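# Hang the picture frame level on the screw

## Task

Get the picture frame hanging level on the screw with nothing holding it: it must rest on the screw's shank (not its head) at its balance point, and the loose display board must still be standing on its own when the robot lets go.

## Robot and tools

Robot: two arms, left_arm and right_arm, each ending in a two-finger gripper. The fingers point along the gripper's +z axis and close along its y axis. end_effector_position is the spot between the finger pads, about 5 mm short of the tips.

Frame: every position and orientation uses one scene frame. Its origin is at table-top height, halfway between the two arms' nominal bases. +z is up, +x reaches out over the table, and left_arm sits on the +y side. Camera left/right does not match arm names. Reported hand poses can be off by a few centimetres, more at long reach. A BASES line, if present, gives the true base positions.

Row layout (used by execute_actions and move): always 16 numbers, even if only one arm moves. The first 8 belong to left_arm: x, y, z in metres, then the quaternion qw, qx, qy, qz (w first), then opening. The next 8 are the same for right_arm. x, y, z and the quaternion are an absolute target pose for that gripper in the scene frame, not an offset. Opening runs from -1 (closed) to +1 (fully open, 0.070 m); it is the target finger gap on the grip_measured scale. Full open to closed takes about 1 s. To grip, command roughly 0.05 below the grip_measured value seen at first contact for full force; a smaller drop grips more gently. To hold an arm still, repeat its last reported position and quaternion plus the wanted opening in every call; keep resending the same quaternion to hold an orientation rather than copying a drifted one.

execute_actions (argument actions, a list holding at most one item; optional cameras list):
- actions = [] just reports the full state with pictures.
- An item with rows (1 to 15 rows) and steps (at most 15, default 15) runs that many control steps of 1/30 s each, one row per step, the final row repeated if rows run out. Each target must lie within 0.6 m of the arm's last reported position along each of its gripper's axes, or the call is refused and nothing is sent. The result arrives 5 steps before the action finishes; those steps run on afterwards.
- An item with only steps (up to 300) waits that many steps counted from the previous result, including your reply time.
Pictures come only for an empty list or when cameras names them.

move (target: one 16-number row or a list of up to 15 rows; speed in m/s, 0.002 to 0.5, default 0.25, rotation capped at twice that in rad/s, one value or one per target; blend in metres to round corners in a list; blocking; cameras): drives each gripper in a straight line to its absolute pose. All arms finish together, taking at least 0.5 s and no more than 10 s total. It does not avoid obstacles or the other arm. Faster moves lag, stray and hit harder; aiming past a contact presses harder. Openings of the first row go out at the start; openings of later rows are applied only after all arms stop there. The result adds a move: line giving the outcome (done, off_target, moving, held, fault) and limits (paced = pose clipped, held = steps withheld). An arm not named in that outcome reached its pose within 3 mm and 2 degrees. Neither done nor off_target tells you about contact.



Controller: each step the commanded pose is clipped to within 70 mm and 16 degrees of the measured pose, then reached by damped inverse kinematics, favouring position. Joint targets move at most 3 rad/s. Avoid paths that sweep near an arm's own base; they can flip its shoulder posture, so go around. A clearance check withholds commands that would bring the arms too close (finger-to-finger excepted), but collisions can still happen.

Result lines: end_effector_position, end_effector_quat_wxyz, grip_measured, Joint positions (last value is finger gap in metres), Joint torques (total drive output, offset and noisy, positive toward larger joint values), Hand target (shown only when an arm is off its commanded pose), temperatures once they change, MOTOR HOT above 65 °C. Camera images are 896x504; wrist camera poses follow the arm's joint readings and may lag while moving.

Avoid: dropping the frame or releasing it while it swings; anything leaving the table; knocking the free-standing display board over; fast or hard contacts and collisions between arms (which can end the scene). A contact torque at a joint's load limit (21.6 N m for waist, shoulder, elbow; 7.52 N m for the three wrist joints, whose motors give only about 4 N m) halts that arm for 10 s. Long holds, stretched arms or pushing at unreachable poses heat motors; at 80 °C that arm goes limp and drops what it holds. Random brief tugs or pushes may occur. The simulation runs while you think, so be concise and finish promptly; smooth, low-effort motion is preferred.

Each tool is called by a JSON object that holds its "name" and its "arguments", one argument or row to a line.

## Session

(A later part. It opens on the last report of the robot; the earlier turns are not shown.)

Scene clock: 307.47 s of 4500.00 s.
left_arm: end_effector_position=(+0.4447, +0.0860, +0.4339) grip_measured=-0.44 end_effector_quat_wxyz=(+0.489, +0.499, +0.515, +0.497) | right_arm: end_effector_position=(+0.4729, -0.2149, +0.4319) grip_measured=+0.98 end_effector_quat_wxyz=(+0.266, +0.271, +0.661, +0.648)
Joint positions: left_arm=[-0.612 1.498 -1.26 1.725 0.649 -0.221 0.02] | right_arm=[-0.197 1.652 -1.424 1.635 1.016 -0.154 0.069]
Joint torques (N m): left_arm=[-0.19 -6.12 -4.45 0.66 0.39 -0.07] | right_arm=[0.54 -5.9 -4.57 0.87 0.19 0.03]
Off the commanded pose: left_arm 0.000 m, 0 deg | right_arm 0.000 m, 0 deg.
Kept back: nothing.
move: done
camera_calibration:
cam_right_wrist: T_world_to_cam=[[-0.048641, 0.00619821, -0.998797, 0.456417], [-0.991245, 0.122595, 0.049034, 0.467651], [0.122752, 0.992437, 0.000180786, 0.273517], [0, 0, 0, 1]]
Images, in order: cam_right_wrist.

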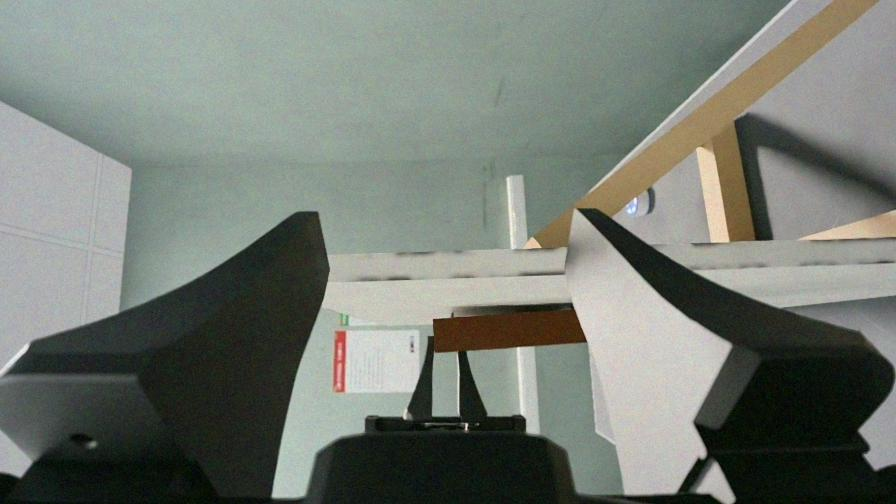

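{"name": "move", "arguments": {
  "target": [0.4447,0.0760,0.4338,0.4890,0.4990,0.5150,0.4965,-0.65,0.473,-0.215,0.432,0.2657,0.2712,0.6605,0.6476,1.0],
  "speed": 0.015,
  "cameras": ["cam_right_wrist","cam_head_left","cam_head_right"]
}}

{"name": "zoom_image", "arguments": {
  "camera": "cam_right_wrist",
  "region": [420, 310, 480, 350]
}}

{"name": "zoom_image", "arguments": {
  "camera": "cam_head_left",
  "region": [350, 10, 470, 100]
}}

{"name": "zoom_image", "arguments": {
  "camera": "cam_head_right",
  "region": [340, 10, 460, 100]
}}

Scene clock: 308.70 s of 4500.00 s.
left_arm: end_effector_position=(+0.4447, +0.0760, +0.4335) grip_measured=-0.44 end_effector_quat_wxyz=(+0.489, +0.499, +0.515, +0.496) | right_arm: end_effector_position=(+0.4729, -0.2149, +0.4319) grip_measured=+0.98 end_effector_quat_wxyz=(+0.266, +0.271, +0.661, +0.648)
Joint positions: left_arm=[-0.641 1.519 -1.282 1.712 0.678 -0.211 0.02] | right_arm=[-0.197 1.652 -1.424 1.635 1.016 -0.154 0.069]
Joint torques (N m): left_arm=[-0.14 -6.27 -4.47 0.71 0.36 -0.04] | right_arm=[0.56 -5.83 -4.58 0.87 0.19 0.02]
Off the commanded pose: left_arm 0.000 m, 0 deg | right_arm 0.000 m, 0 deg.
Kept back: nothing.
move: done
camera_calibration:
cam_right_wrist: T_world_to_cam=[[-0.048641, 0.00619821, -0.998797, 0.456417], [-0.991245, 0.122595, 0.049034, 0.467651], [0.122752, 0.992437, 0.000180786, 0.273517], [0, 0, 0, 1]]
Images, in order: cam_head_left, cam_head_right, cam_right_wrist.

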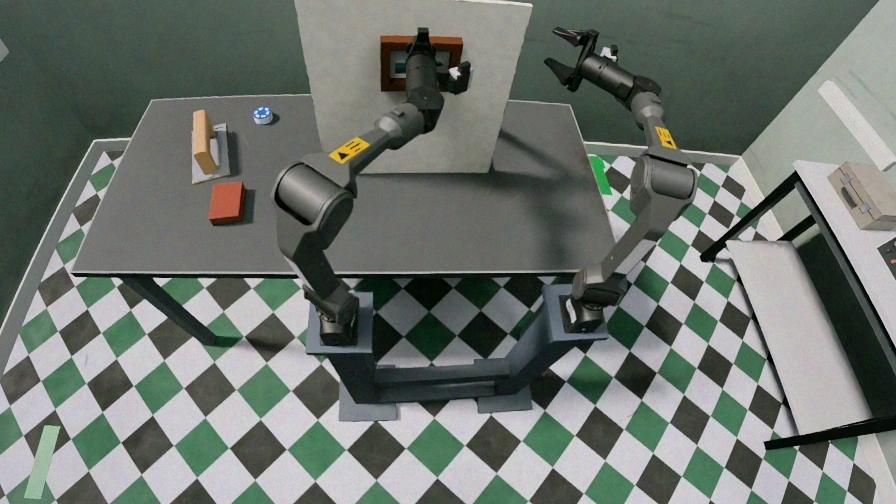

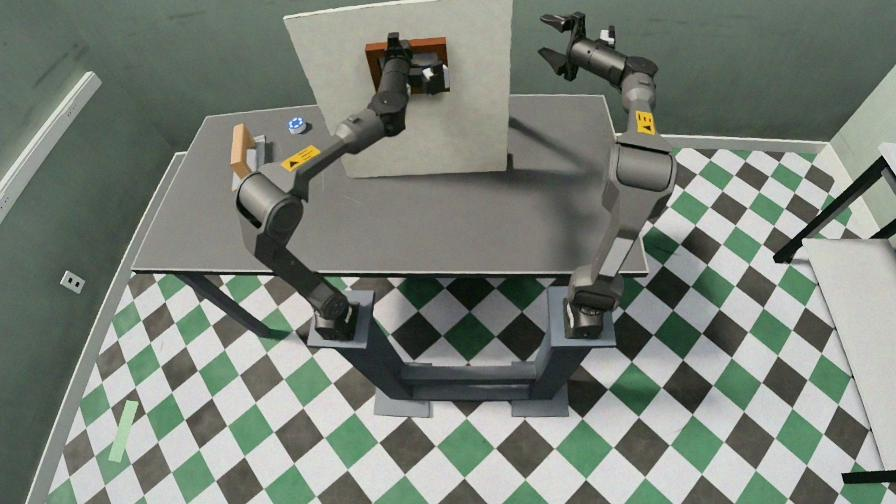

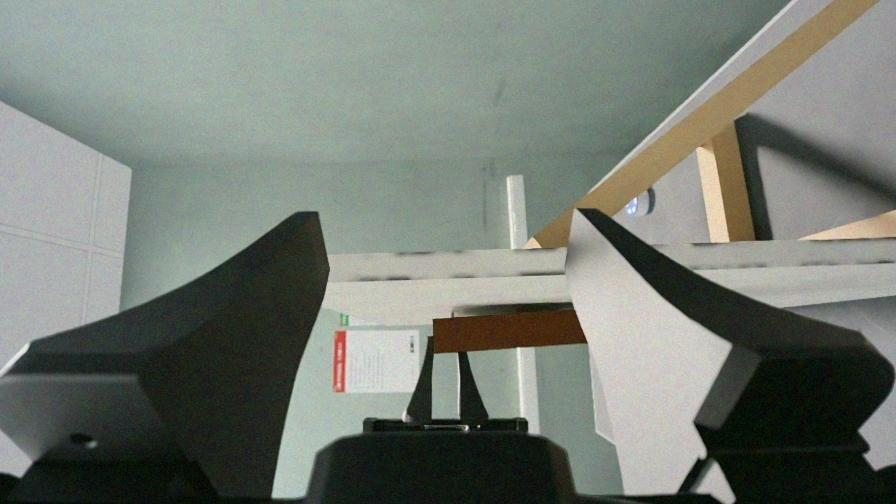

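Scaled by 8.400 from the camera's 896x504 image, which has a finer 1280x720 frame.

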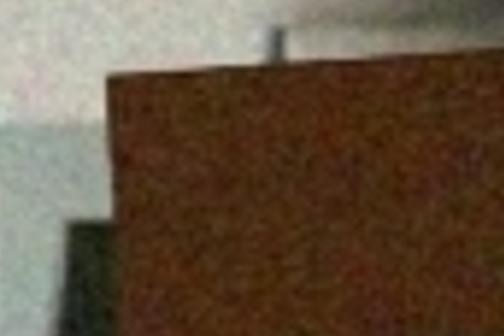

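Scaled by 4.200 from the camera's 896x504 image, which has a finer 1280x720 frame.

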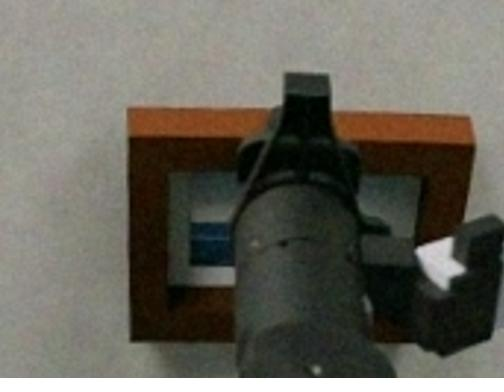

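Scaled by 4.200 from the camera's 896x504 image, which has a finer 1280x720 frame.

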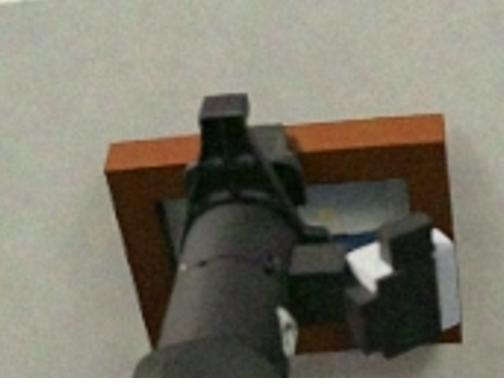

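{"name": "move", "arguments": {
  "target": [0.4447,0.0757,0.4306,0.4890,0.4990,0.5150,0.4965,-0.65,0.473,-0.215,0.432,0.2657,0.2712,0.6605,0.6476,1.0],
  "speed": 0.006,
  "cameras": ["cam_right_wrist"]
}}

{"name": "zoom_image", "arguments": {
  "camera": "cam_right_wrist",
  "region": [420, 310, 480, 350]
}}

Scene clock: 309.70 s of 4500.00 s.
left_arm: end_effector_position=(+0.4444, +0.0757, +0.4317) grip_measured=-0.44 end_effector_quat_wxyz=(+0.490, +0.499, +0.514, +0.497) | right_arm: end_effector_position=(+0.4729, -0.2149, +0.4319) grip_measured=+0.98 end_effector_quat_wxyz=(+0.266, +0.271, +0.661, +0.648)
Joint positions: left_arm=[-0.642 1.519 -1.272 1.728 0.68 -0.231 0.02] | right_arm=[-0.197 1.652 -1.424 1.635 1.016 -0.154 0.069]
Joint torques (N m): left_arm=[0 -5.58 -2.14 0.25 0.76 -0.2] | right_arm=[0.58 -5.87 -4.57 0.87 0.18 0.02]
Off the commanded pose: left_arm 0.001 m, 0 deg | right_arm 0.000 m, 0 deg.
Kept back: nothing.
move: done
camera_calibration:
cam_right_wrist: T_world_to_cam=[[-0.048641, 0.00619821, -0.998797, 0.456417], [-0.991245, 0.122595, 0.049034, 0.467651], [0.122752, 0.992437, 0.000180786, 0.273517], [0, 0, 0, 1]]
Images, in order: cam_right_wrist.

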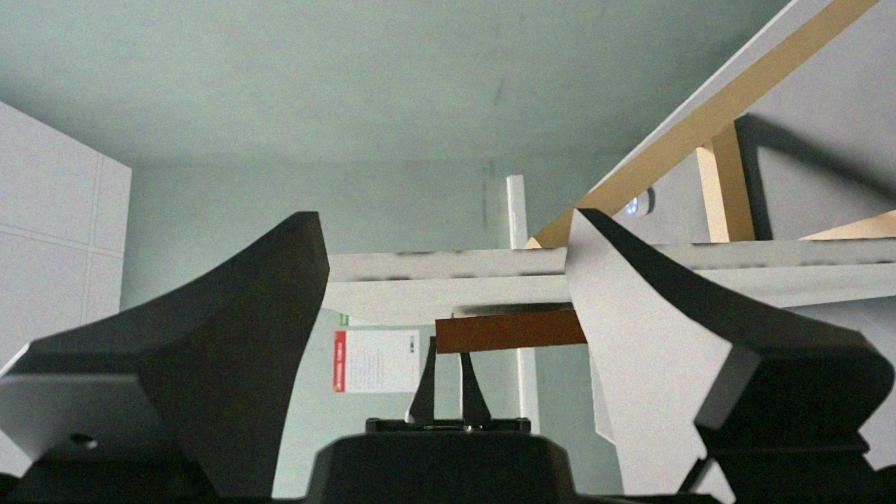

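Scaled by 8.400 from the camera's 896x504 image, which has a finer 1280x720 frame.

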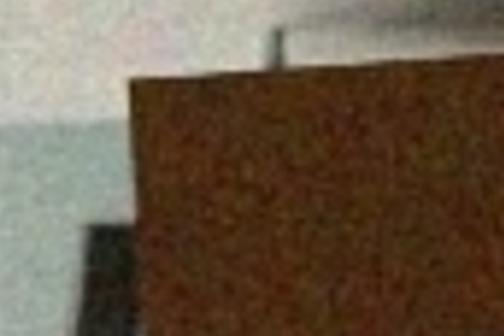

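{"name": "move", "arguments": {
  "target": [0.4447,0.0757,0.4298,0.4890,0.4990,0.5150,0.4965,-0.65,0.473,-0.215,0.432,0.2657,0.2712,0.6605,0.6476,1.0],
  "speed": 0.006,
  "cameras": ["cam_right_wrist"]
}}

{"name": "zoom_image", "arguments": {
  "camera": "cam_right_wrist",
  "region": [420, 310, 480, 350]
}}

Scene clock: 310.70 s of 4500.00 s.
left_arm: end_effector_position=(+0.4444, +0.0758, +0.4311) grip_measured=-0.44 end_effector_quat_wxyz=(+0.490, +0.498, +0.514, +0.497) | right_arm: end_effector_position=(+0.4729, -0.2149, +0.4319) grip_measured=+0.98 end_effector_quat_wxyz=(+0.266, +0.271, +0.661, +0.648)
Joint positions: left_arm=[-0.642 1.519 -1.27 1.732 0.68 -0.235 0.02] | right_arm=[-0.197 1.652 -1.424 1.635 1.016 -0.154 0.069]
Joint torques (N m): left_arm=[1.73 -3.9 -0.31 -0.47 1.04 -0.24] | right_arm=[0.58 -5.9 -4.52 0.88 0.18 0.02]
Off the commanded pose: left_arm 0.001 m, 0 deg | right_arm 0.000 m, 0 deg.
Kept back: nothing.
move: done
camera_calibration:
cam_right_wrist: T_world_to_cam=[[-0.048641, 0.00619821, -0.998797, 0.456417], [-0.991245, 0.122595, 0.049034, 0.467651], [0.122752, 0.992437, 0.000180786, 0.273517], [0, 0, 0, 1]]
Images, in order: cam_right_wrist.

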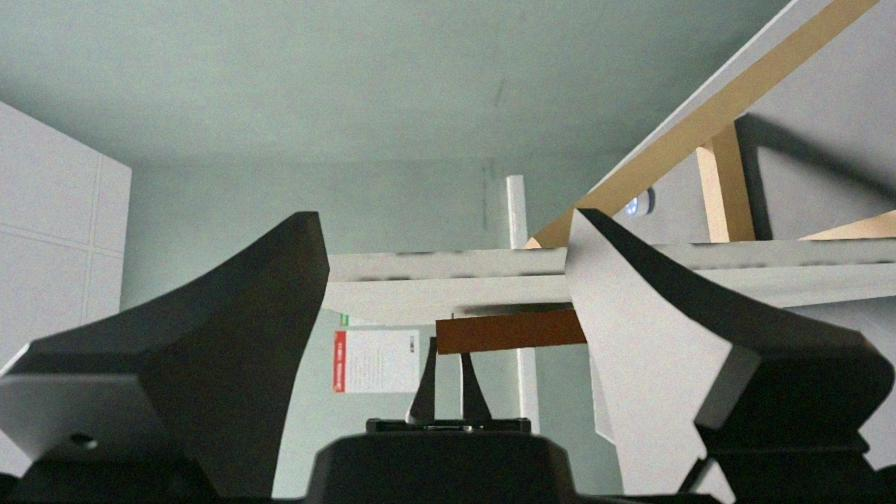

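Scaled by 8.400 from the camera's 896x504 image, which has a finer 1280x720 frame.

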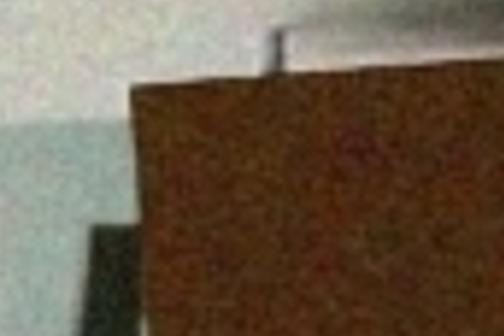

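{"name": "move", "arguments": {
  "target": [
    [0.4447,0.0757,0.4325,0.4890,0.4990,0.5150,0.4965,-0.65,0.473,-0.215,0.432,0.2657,0.2712,0.6605,0.6476,1.0],
    [0.4455,0.0757,0.4325,0.4890,0.4990,0.5150,0.4965,-0.65,0.473,-0.215,0.432,0.2657,0.2712,0.6605,0.6476,1.0]
  ],
  "speed": 0.008,
  "cameras": ["cam_right_wrist"]
}}

{"name": "zoom_image", "arguments": {
  "camera": "cam_right_wrist",
  "region": [420, 310, 480, 350]
}}

Scene clock: 312.27 s of 4500.00 s.
left_arm: end_effector_position=(+0.4462, +0.0759, +0.4297) grip_measured=-0.44 end_effector_quat_wxyz=(+0.487, +0.500, +0.517, +0.496) | right_arm: end_effector_position=(+0.4729, -0.2149, +0.4319) grip_measured=+0.98 end_effector_quat_wxyz=(+0.266, +0.271, +0.661, +0.648)
Joint positions: left_arm=[-0.639 1.525 -1.278 1.715 0.678 -0.22 0.019] | right_arm=[-0.197 1.652 -1.424 1.635 1.016 -0.154 0.069]
Joint torques (N m): left_arm=[2.33 -4.79 -3.32 0.34 0.62 -0.11] | right_arm=[0.55 -5.9 -4.53 0.88 0.19 0.01]
Hand target: left_arm +0.4455, +0.0757, +0.4325; +0.489, +0.499, +0.515, +0.497 | right_arm +0.4730, -0.2150, +0.4320; +0.266, +0.271, +0.661, +0.648
Off the commanded pose: left_arm 0.003 m, 0 deg | right_arm 0.000 m, 0 deg.
Kept back: nothing.
move: done
camera_calibration:
cam_right_wrist: T_world_to_cam=[[-0.048641, 0.00619821, -0.998797, 0.456417], [-0.991245, 0.122595, 0.049034, 0.467651], [0.122752, 0.992437, 0.000180786, 0.273517], [0, 0, 0, 1]]
Images, in order: cam_right_wrist.

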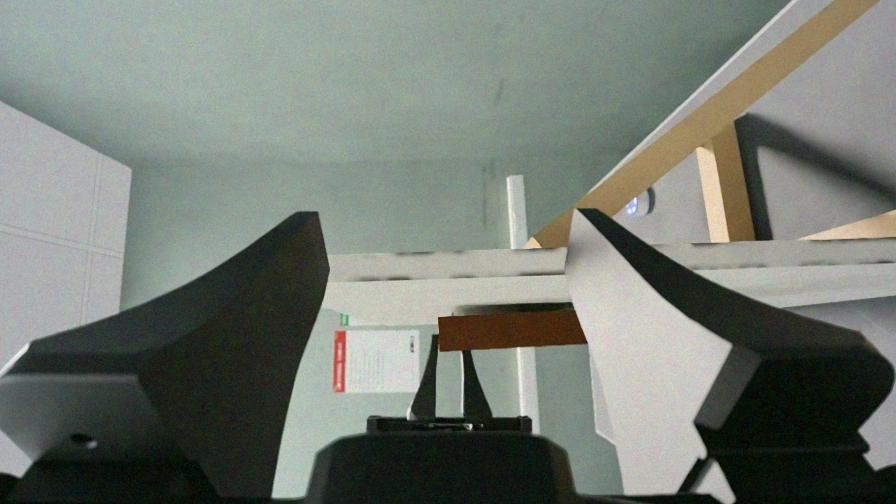

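Scaled by 8.400 from the camera's 896x504 image, which has a finer 1280x720 frame.

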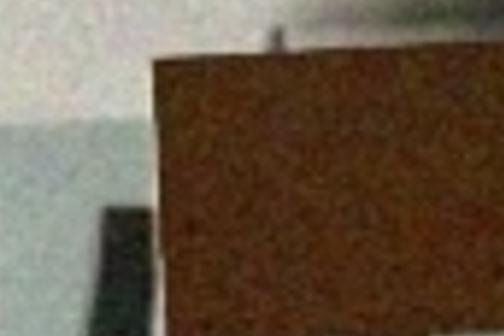

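{"name": "move", "arguments": {
  "target": [0.4452,0.0757,0.4305,0.4890,0.4990,0.5150,0.4965,-0.65,0.473,-0.215,0.432,0.2657,0.2712,0.6605,0.6476,1.0],
  "speed": 0.008,
  "cameras": ["cam_right_wrist","cam_head_left","cam_head_right"]
}}

{"name": "zoom_image", "arguments": {
  "camera": "cam_right_wrist",
  "region": [420, 310, 480, 350]
}}

{"name": "zoom_image", "arguments": {
  "camera": "cam_head_left",
  "region": [350, 10, 470, 100]
}}

{"name": "zoom_image", "arguments": {
  "camera": "cam_head_right",
  "region": [340, 10, 460, 100]
}}

Scene clock: 313.50 s of 4500.00 s.
left_arm: end_effector_position=(+0.4456, +0.0757, +0.4303) grip_measured=-0.44 end_effector_quat_wxyz=(+0.489, +0.499, +0.515, +0.497) | right_arm: end_effector_position=(+0.4729, -0.2149, +0.4319) grip_measured=+0.98 end_effector_quat_wxyz=(+0.266, +0.271, +0.661, +0.648)
Joint positions: left_arm=[-0.64 1.523 -1.273 1.728 0.679 -0.231 0.019] | right_arm=[-0.197 1.652 -1.424 1.635 1.016 -0.154 0.069]
Joint torques (N m): left_arm=[-1.41 -8.27 -3.51 0.9 0.48 -0.2] | right_arm=[0.57 -5.9 -4.54 0.89 0.18 0]
Off the commanded pose: left_arm 0.000 m, 0 deg | right_arm 0.000 m, 0 deg.
Kept back: nothing.
move: done
camera_calibration:
cam_right_wrist: T_world_to_cam=[[-0.048641, 0.00619821, -0.998797, 0.456417], [-0.991245, 0.122595, 0.049034, 0.467651], [0.122752, 0.992437, 0.000180786, 0.273517], [0, 0, 0, 1]]
Images, in order: cam_head_left, cam_head_right, cam_right_wrist.

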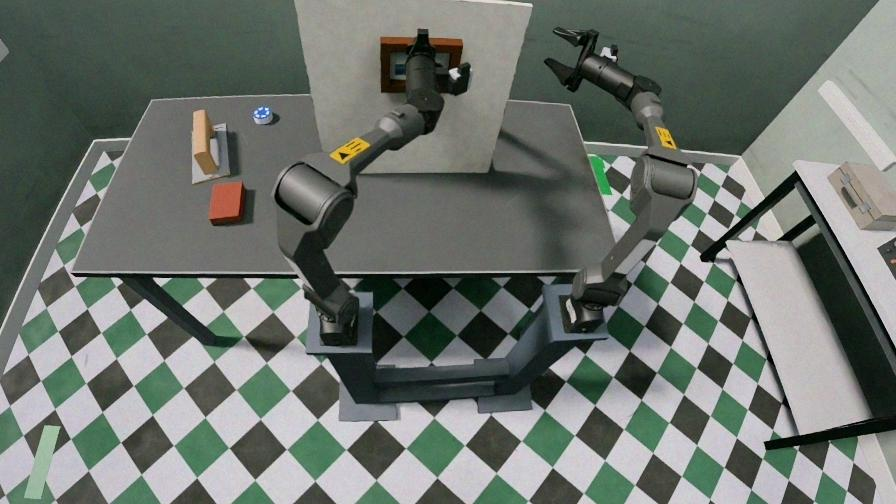

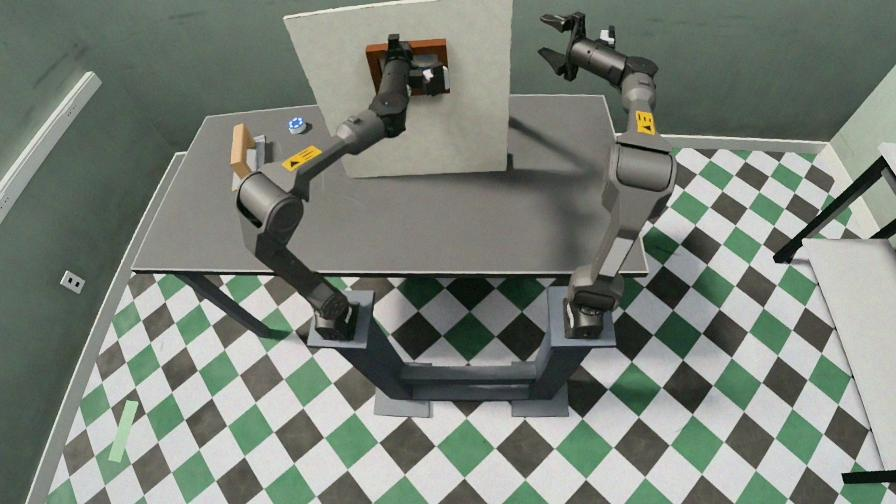

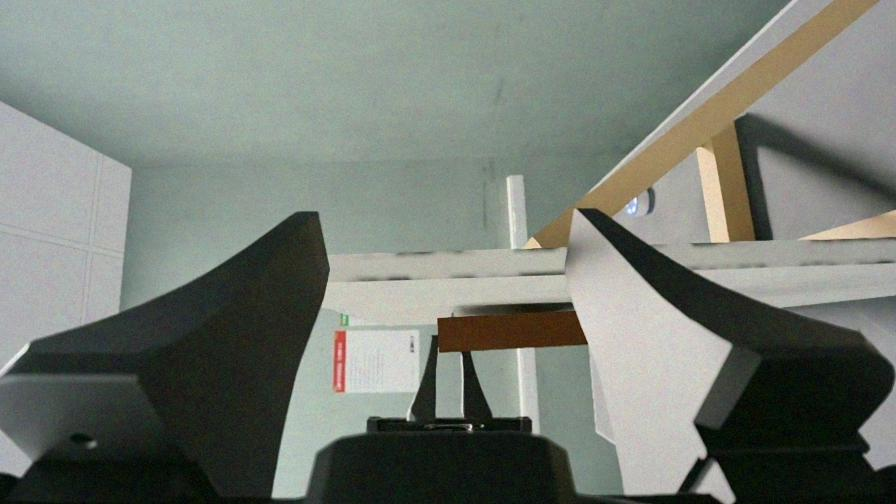

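Scaled by 8.400 from the camera's 896x504 image, which has a finer 1280x720 frame.

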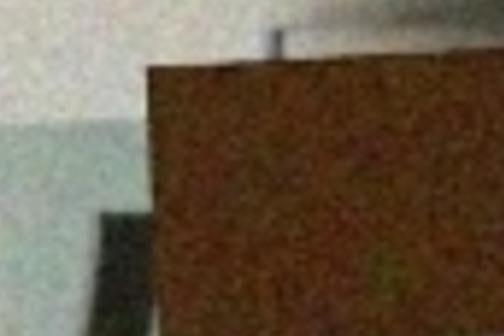

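Scaled by 4.200 from the camera's 896x504 image, which has a finer 1280x720 frame.

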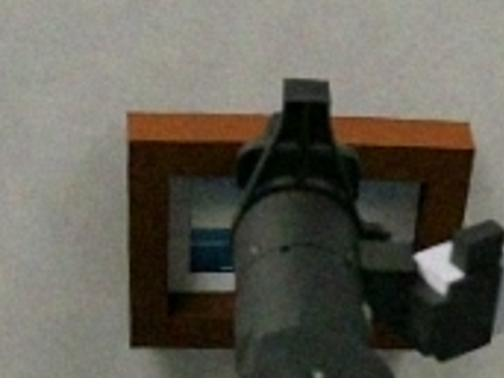

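Scaled by 4.200 from the camera's 896x504 image, which has a finer 1280x720 frame.

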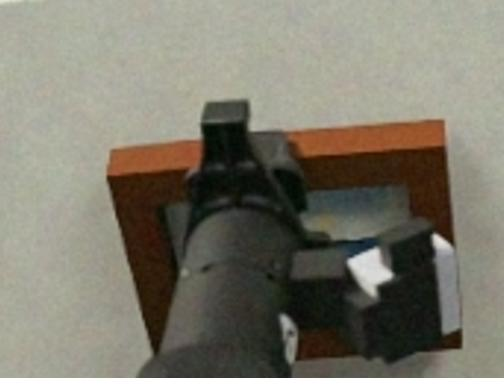

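{"name": "move", "arguments": {
  "target": [0.4453,0.0757,0.4305,0.4890,0.4990,0.5150,0.4965,-0.38,0.473,-0.215,0.432,0.2657,0.2712,0.6605,0.6476,1.0],
  "speed": 0.008,
  "cameras": ["cam_right_wrist","cam_head_left","cam_head_right"]
}}

{"name": "zoom_image", "arguments": {
  "camera": "cam_right_wrist",
  "region": [420, 310, 480, 350]
}}

{"name": "zoom_image", "arguments": {
  "camera": "cam_head_left",
  "region": [350, 10, 470, 100]
}}

{"name": "zoom_image", "arguments": {
  "camera": "cam_head_right",
  "region": [340, 10, 460, 100]
}}

Scene clock: 315.07 s of 4500.00 s.
left_arm: end_effector_position=(+0.4450, +0.0755, +0.4308) grip_measured=-0.38 end_effector_quat_wxyz=(+0.489, +0.499, +0.515, +0.496) | right_arm: end_effector_position=(+0.4729, -0.2149, +0.4319) grip_measured=+0.98 end_effector_quat_wxyz=(+0.266, +0.271, +0.661, +0.648)
Joint positions: left_arm=[-0.641 1.521 -1.273 1.728 0.679 -0.231 0.022] | right_arm=[-0.197 1.652 -1.424 1.635 1.016 -0.154 0.069]
Joint torques (N m): left_arm=[0.75 -5.84 -3.95 0.61 0.17 -0.03] | right_arm=[0.56 -5.91 -4.53 0.89 0.18 0]
Off the commanded pose: left_arm 0.000 m, 0 deg | right_arm 0.000 m, 0 deg.
Kept back: nothing.
move: done
camera_calibration:
cam_right_wrist: T_world_to_cam=[[-0.048641, 0.00619821, -0.998797, 0.456417], [-0.991245, 0.122595, 0.049034, 0.467651], [0.122752, 0.992437, 0.000180786, 0.273517], [0, 0, 0, 1]]
Images, in order: cam_head_left, cam_head_right, cam_right_wrist.

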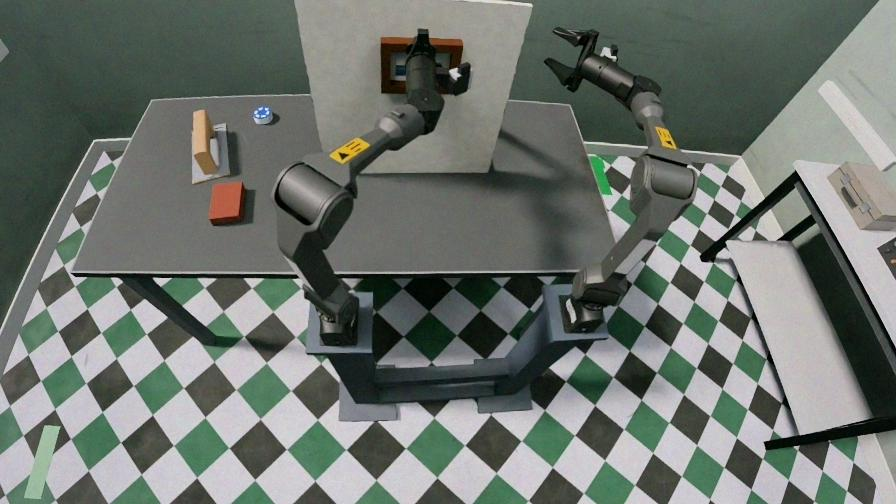

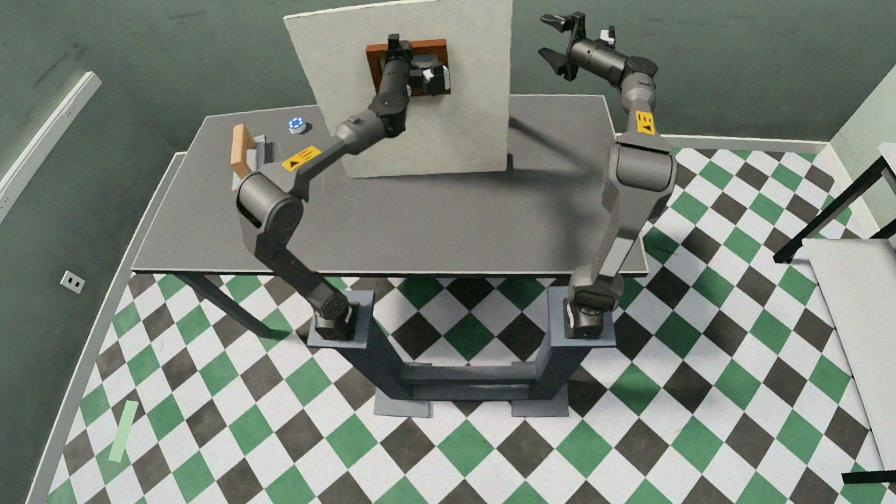

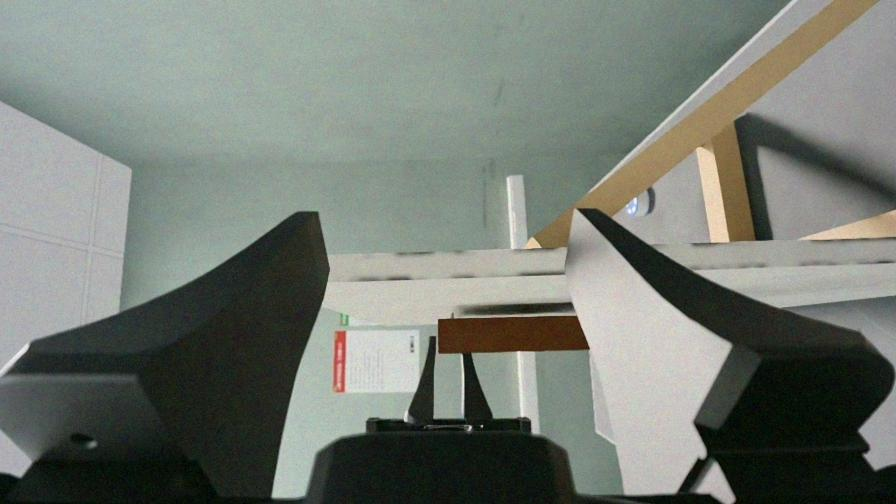

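Scaled by 8.400 from the camera's 896x504 image, which has a finer 1280x720 frame.

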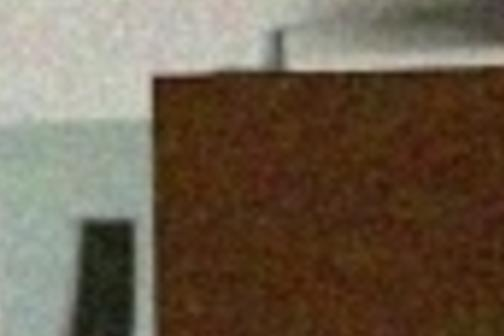

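Scaled by 4.200 from the camera's 896x504 image, which has a finer 1280x720 frame.

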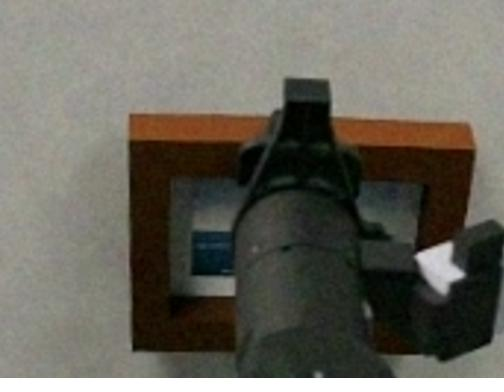

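Scaled by 4.200 from the camera's 896x504 image, which has a finer 1280x720 frame.

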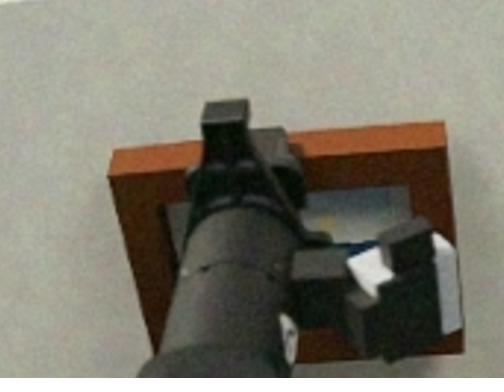

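{"name": "move", "arguments": {
  "target": [0.4453,0.0757,0.4305,0.4890,0.4990,0.5150,0.4965,-0.20,0.473,-0.215,0.432,0.2657,0.2712,0.6605,0.6476,1.0],
  "speed": 0.008,
  "cameras": ["cam_right_wrist","cam_head_left","cam_head_right"]
}}

{"name": "zoom_image", "arguments": {
  "camera": "cam_right_wrist",
  "region": [420, 310, 480, 350]
}}

{"name": "zoom_image", "arguments": {
  "camera": "cam_head_left",
  "region": [350, 10, 470, 100]
}}

{"name": "zoom_image", "arguments": {
  "camera": "cam_head_right",
  "region": [340, 10, 460, 100]
}}

Scene clock: 316.10 s of 4500.00 s.
left_arm: end_effector_position=(+0.4450, +0.0755, +0.4308) grip_measured=-0.20 end_effector_quat_wxyz=(+0.489, +0.499, +0.515, +0.496) | right_arm: end_effector_position=(+0.4729, -0.2149, +0.4319) grip_measured=+0.98 end_effector_quat_wxyz=(+0.266, +0.271, +0.661, +0.648)
Joint positions: left_arm=[-0.641 1.521 -1.273 1.728 0.679 -0.231 0.028] | right_arm=[-0.197 1.652 -1.424 1.635 1.016 -0.154 0.069]
Joint torques (N m): left_arm=[0.42 -5.19 -3.1 0.43 0.26 -0.03] | right_arm=[0.55 -5.9 -4.58 0.89 0.18 0]
Off the commanded pose: left_arm 0.000 m, 0 deg | right_arm 0.000 m, 0 deg.
Kept back: nothing.
move: done
camera_calibration:
cam_right_wrist: T_world_to_cam=[[-0.048641, 0.00619821, -0.998797, 0.456417], [-0.991245, 0.122595, 0.049034, 0.467651], [0.122752, 0.992437, 0.000180786, 0.273517], [0, 0, 0, 1]]
Images, in order: cam_head_left, cam_head_right, cam_right_wrist.

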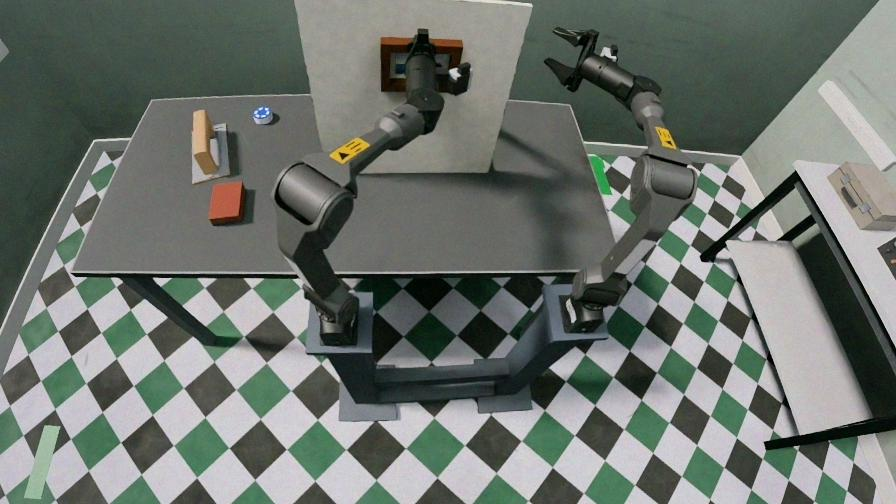

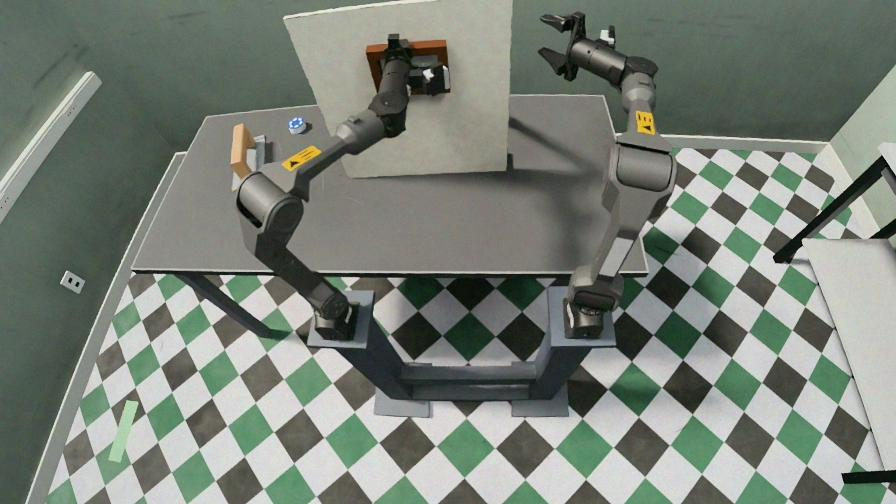

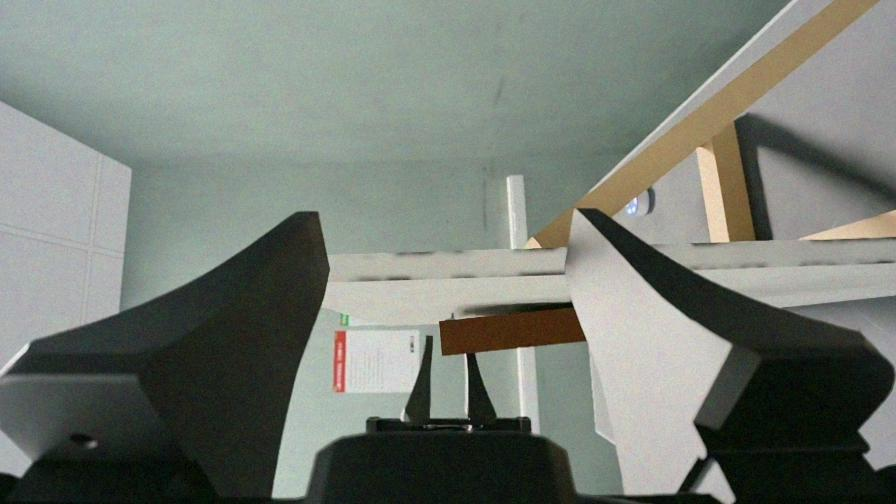

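Scaled by 8.400 from the camera's 896x504 image, which has a finer 1280x720 frame.

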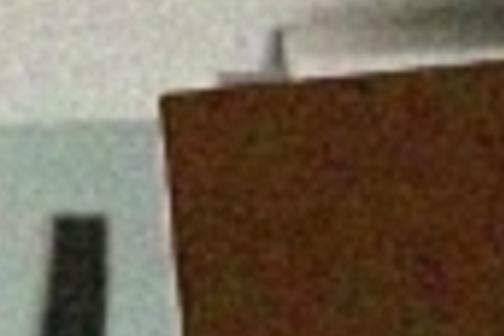

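Scaled by 4.200 from the camera's 896x504 image, which has a finer 1280x720 frame.

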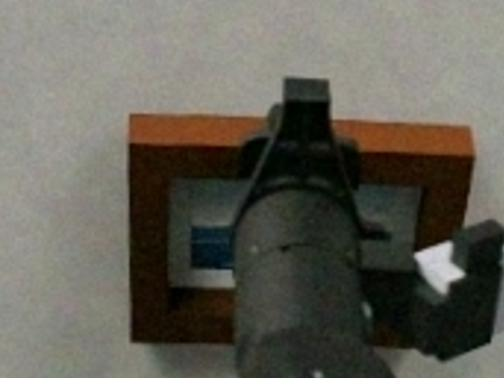

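Scaled by 4.200 from the camera's 896x504 image, which has a finer 1280x720 frame.

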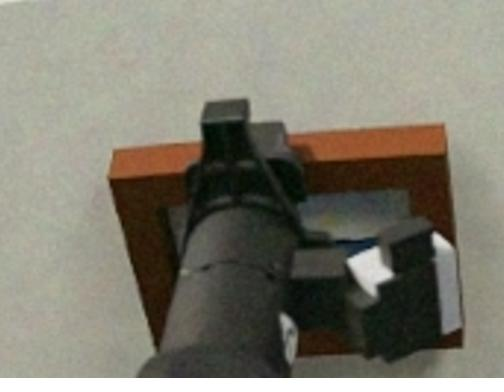

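{"name": "move", "arguments": {
  "target": [0.4453,0.0757,0.4305,0.4890,0.4990,0.5150,0.4965,0.3,0.473,-0.215,0.432,0.2657,0.2712,0.6605,0.6476,1.0],
  "speed": 0.008,
  "cameras": ["cam_right_wrist","cam_head_left","cam_head_right"]
}}

{"name": "zoom_image", "arguments": {
  "camera": "cam_right_wrist",
  "region": [420, 310, 480, 350]
}}

{"name": "zoom_image", "arguments": {
  "camera": "cam_head_left",
  "region": [350, 10, 470, 100]
}}

{"name": "zoom_image", "arguments": {
  "camera": "cam_head_right",
  "region": [340, 10, 460, 100]
}}

Scene clock: 317.63 s of 4500.00 s.
left_arm: end_effector_position=(+0.4452, +0.0754, +0.4304) grip_measured=+0.30 end_effector_quat_wxyz=(+0.489, +0.499, +0.515, +0.496) | right_arm: end_effector_position=(+0.4729, -0.2149, +0.4319) grip_measured=+0.98 end_effector_quat_wxyz=(+0.266, +0.271, +0.661, +0.648)
Joint positions: left_arm=[-0.641 1.522 -1.273 1.728 0.679 -0.231 0.046] | right_arm=[-0.197 1.652 -1.424 1.635 1.016 -0.154 0.069]
Joint torques (N m): left_arm=[-0.11 -5.23 -2.64 0.39 0.36 -0.04] | right_arm=[0.57 -5.93 -4.52 0.9 0.18 -0.01]
Off the commanded pose: left_arm 0.000 m, 0 deg | right_arm 0.000 m, 0 deg.
Kept back: nothing.
move: done
camera_calibration:
cam_right_wrist: T_world_to_cam=[[-0.048641, 0.00619821, -0.998797, 0.456417], [-0.991245, 0.122595, 0.049034, 0.467651], [0.122752, 0.992437, 0.000180786, 0.273517], [0, 0, 0, 1]]
Images, in order: cam_head_left, cam_head_right, cam_right_wrist.

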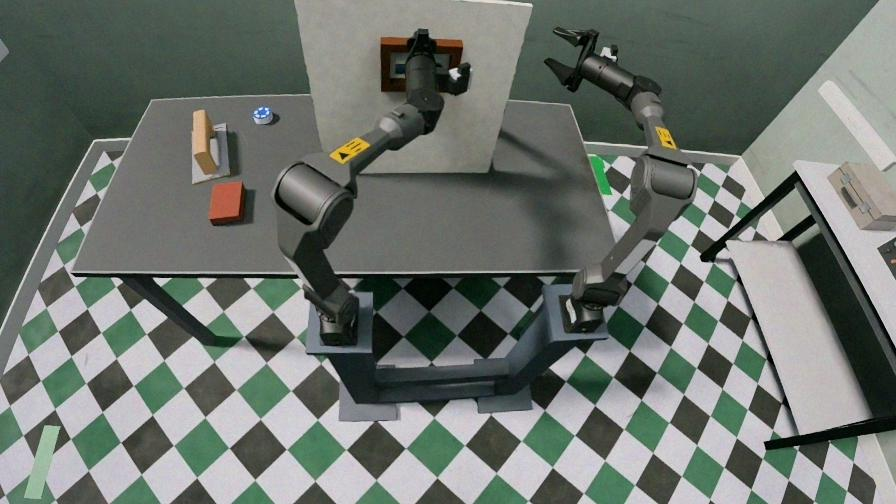

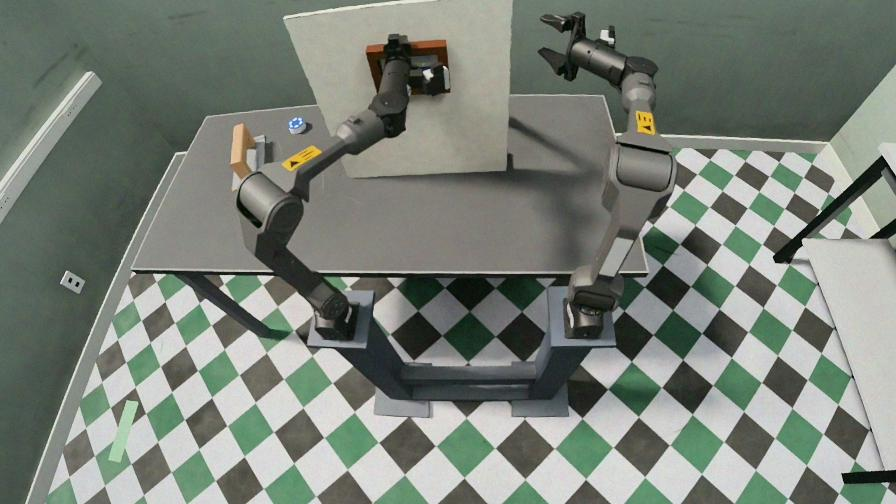

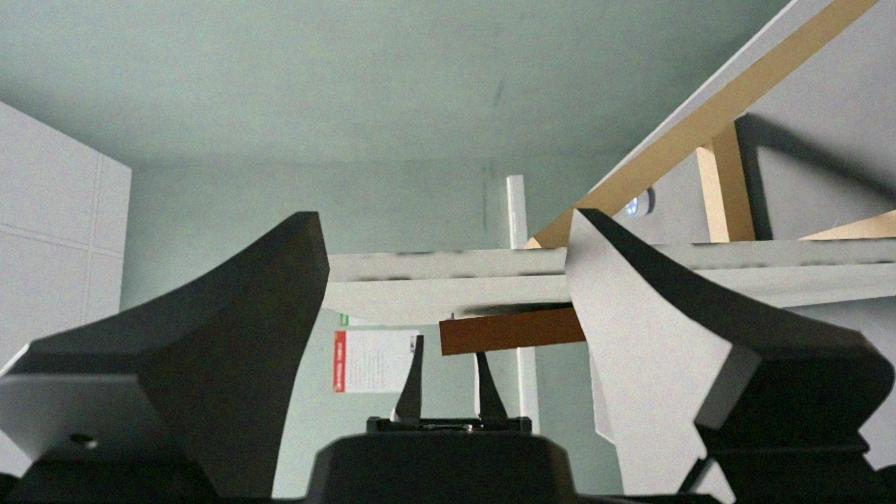

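Scaled by 8.400 from the camera's 896x504 image, which has a finer 1280x720 frame.

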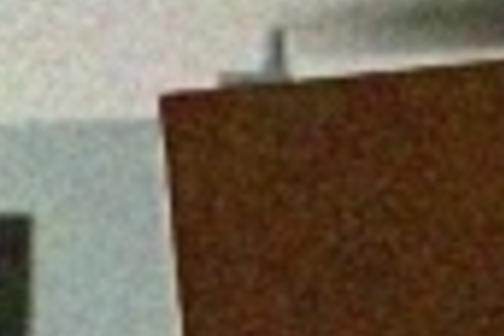

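Scaled by 4.200 from the camera's 896x504 image, which has a finer 1280x720 frame.

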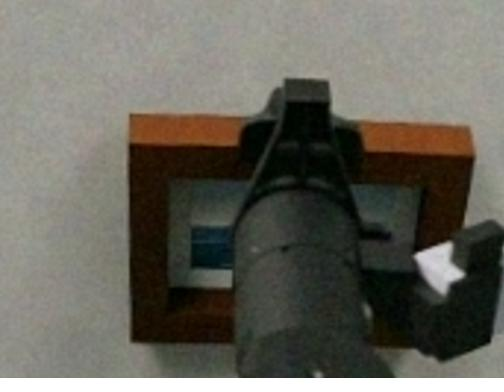

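Scaled by 4.200 from the camera's 896x504 image, which has a finer 1280x720 frame.

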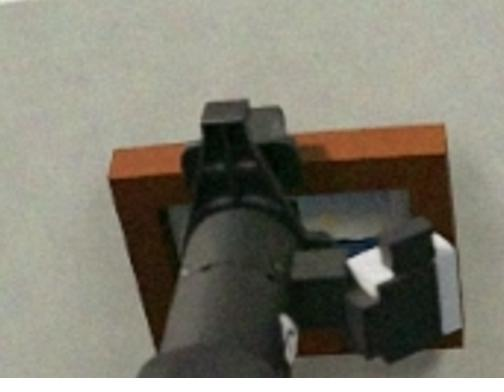

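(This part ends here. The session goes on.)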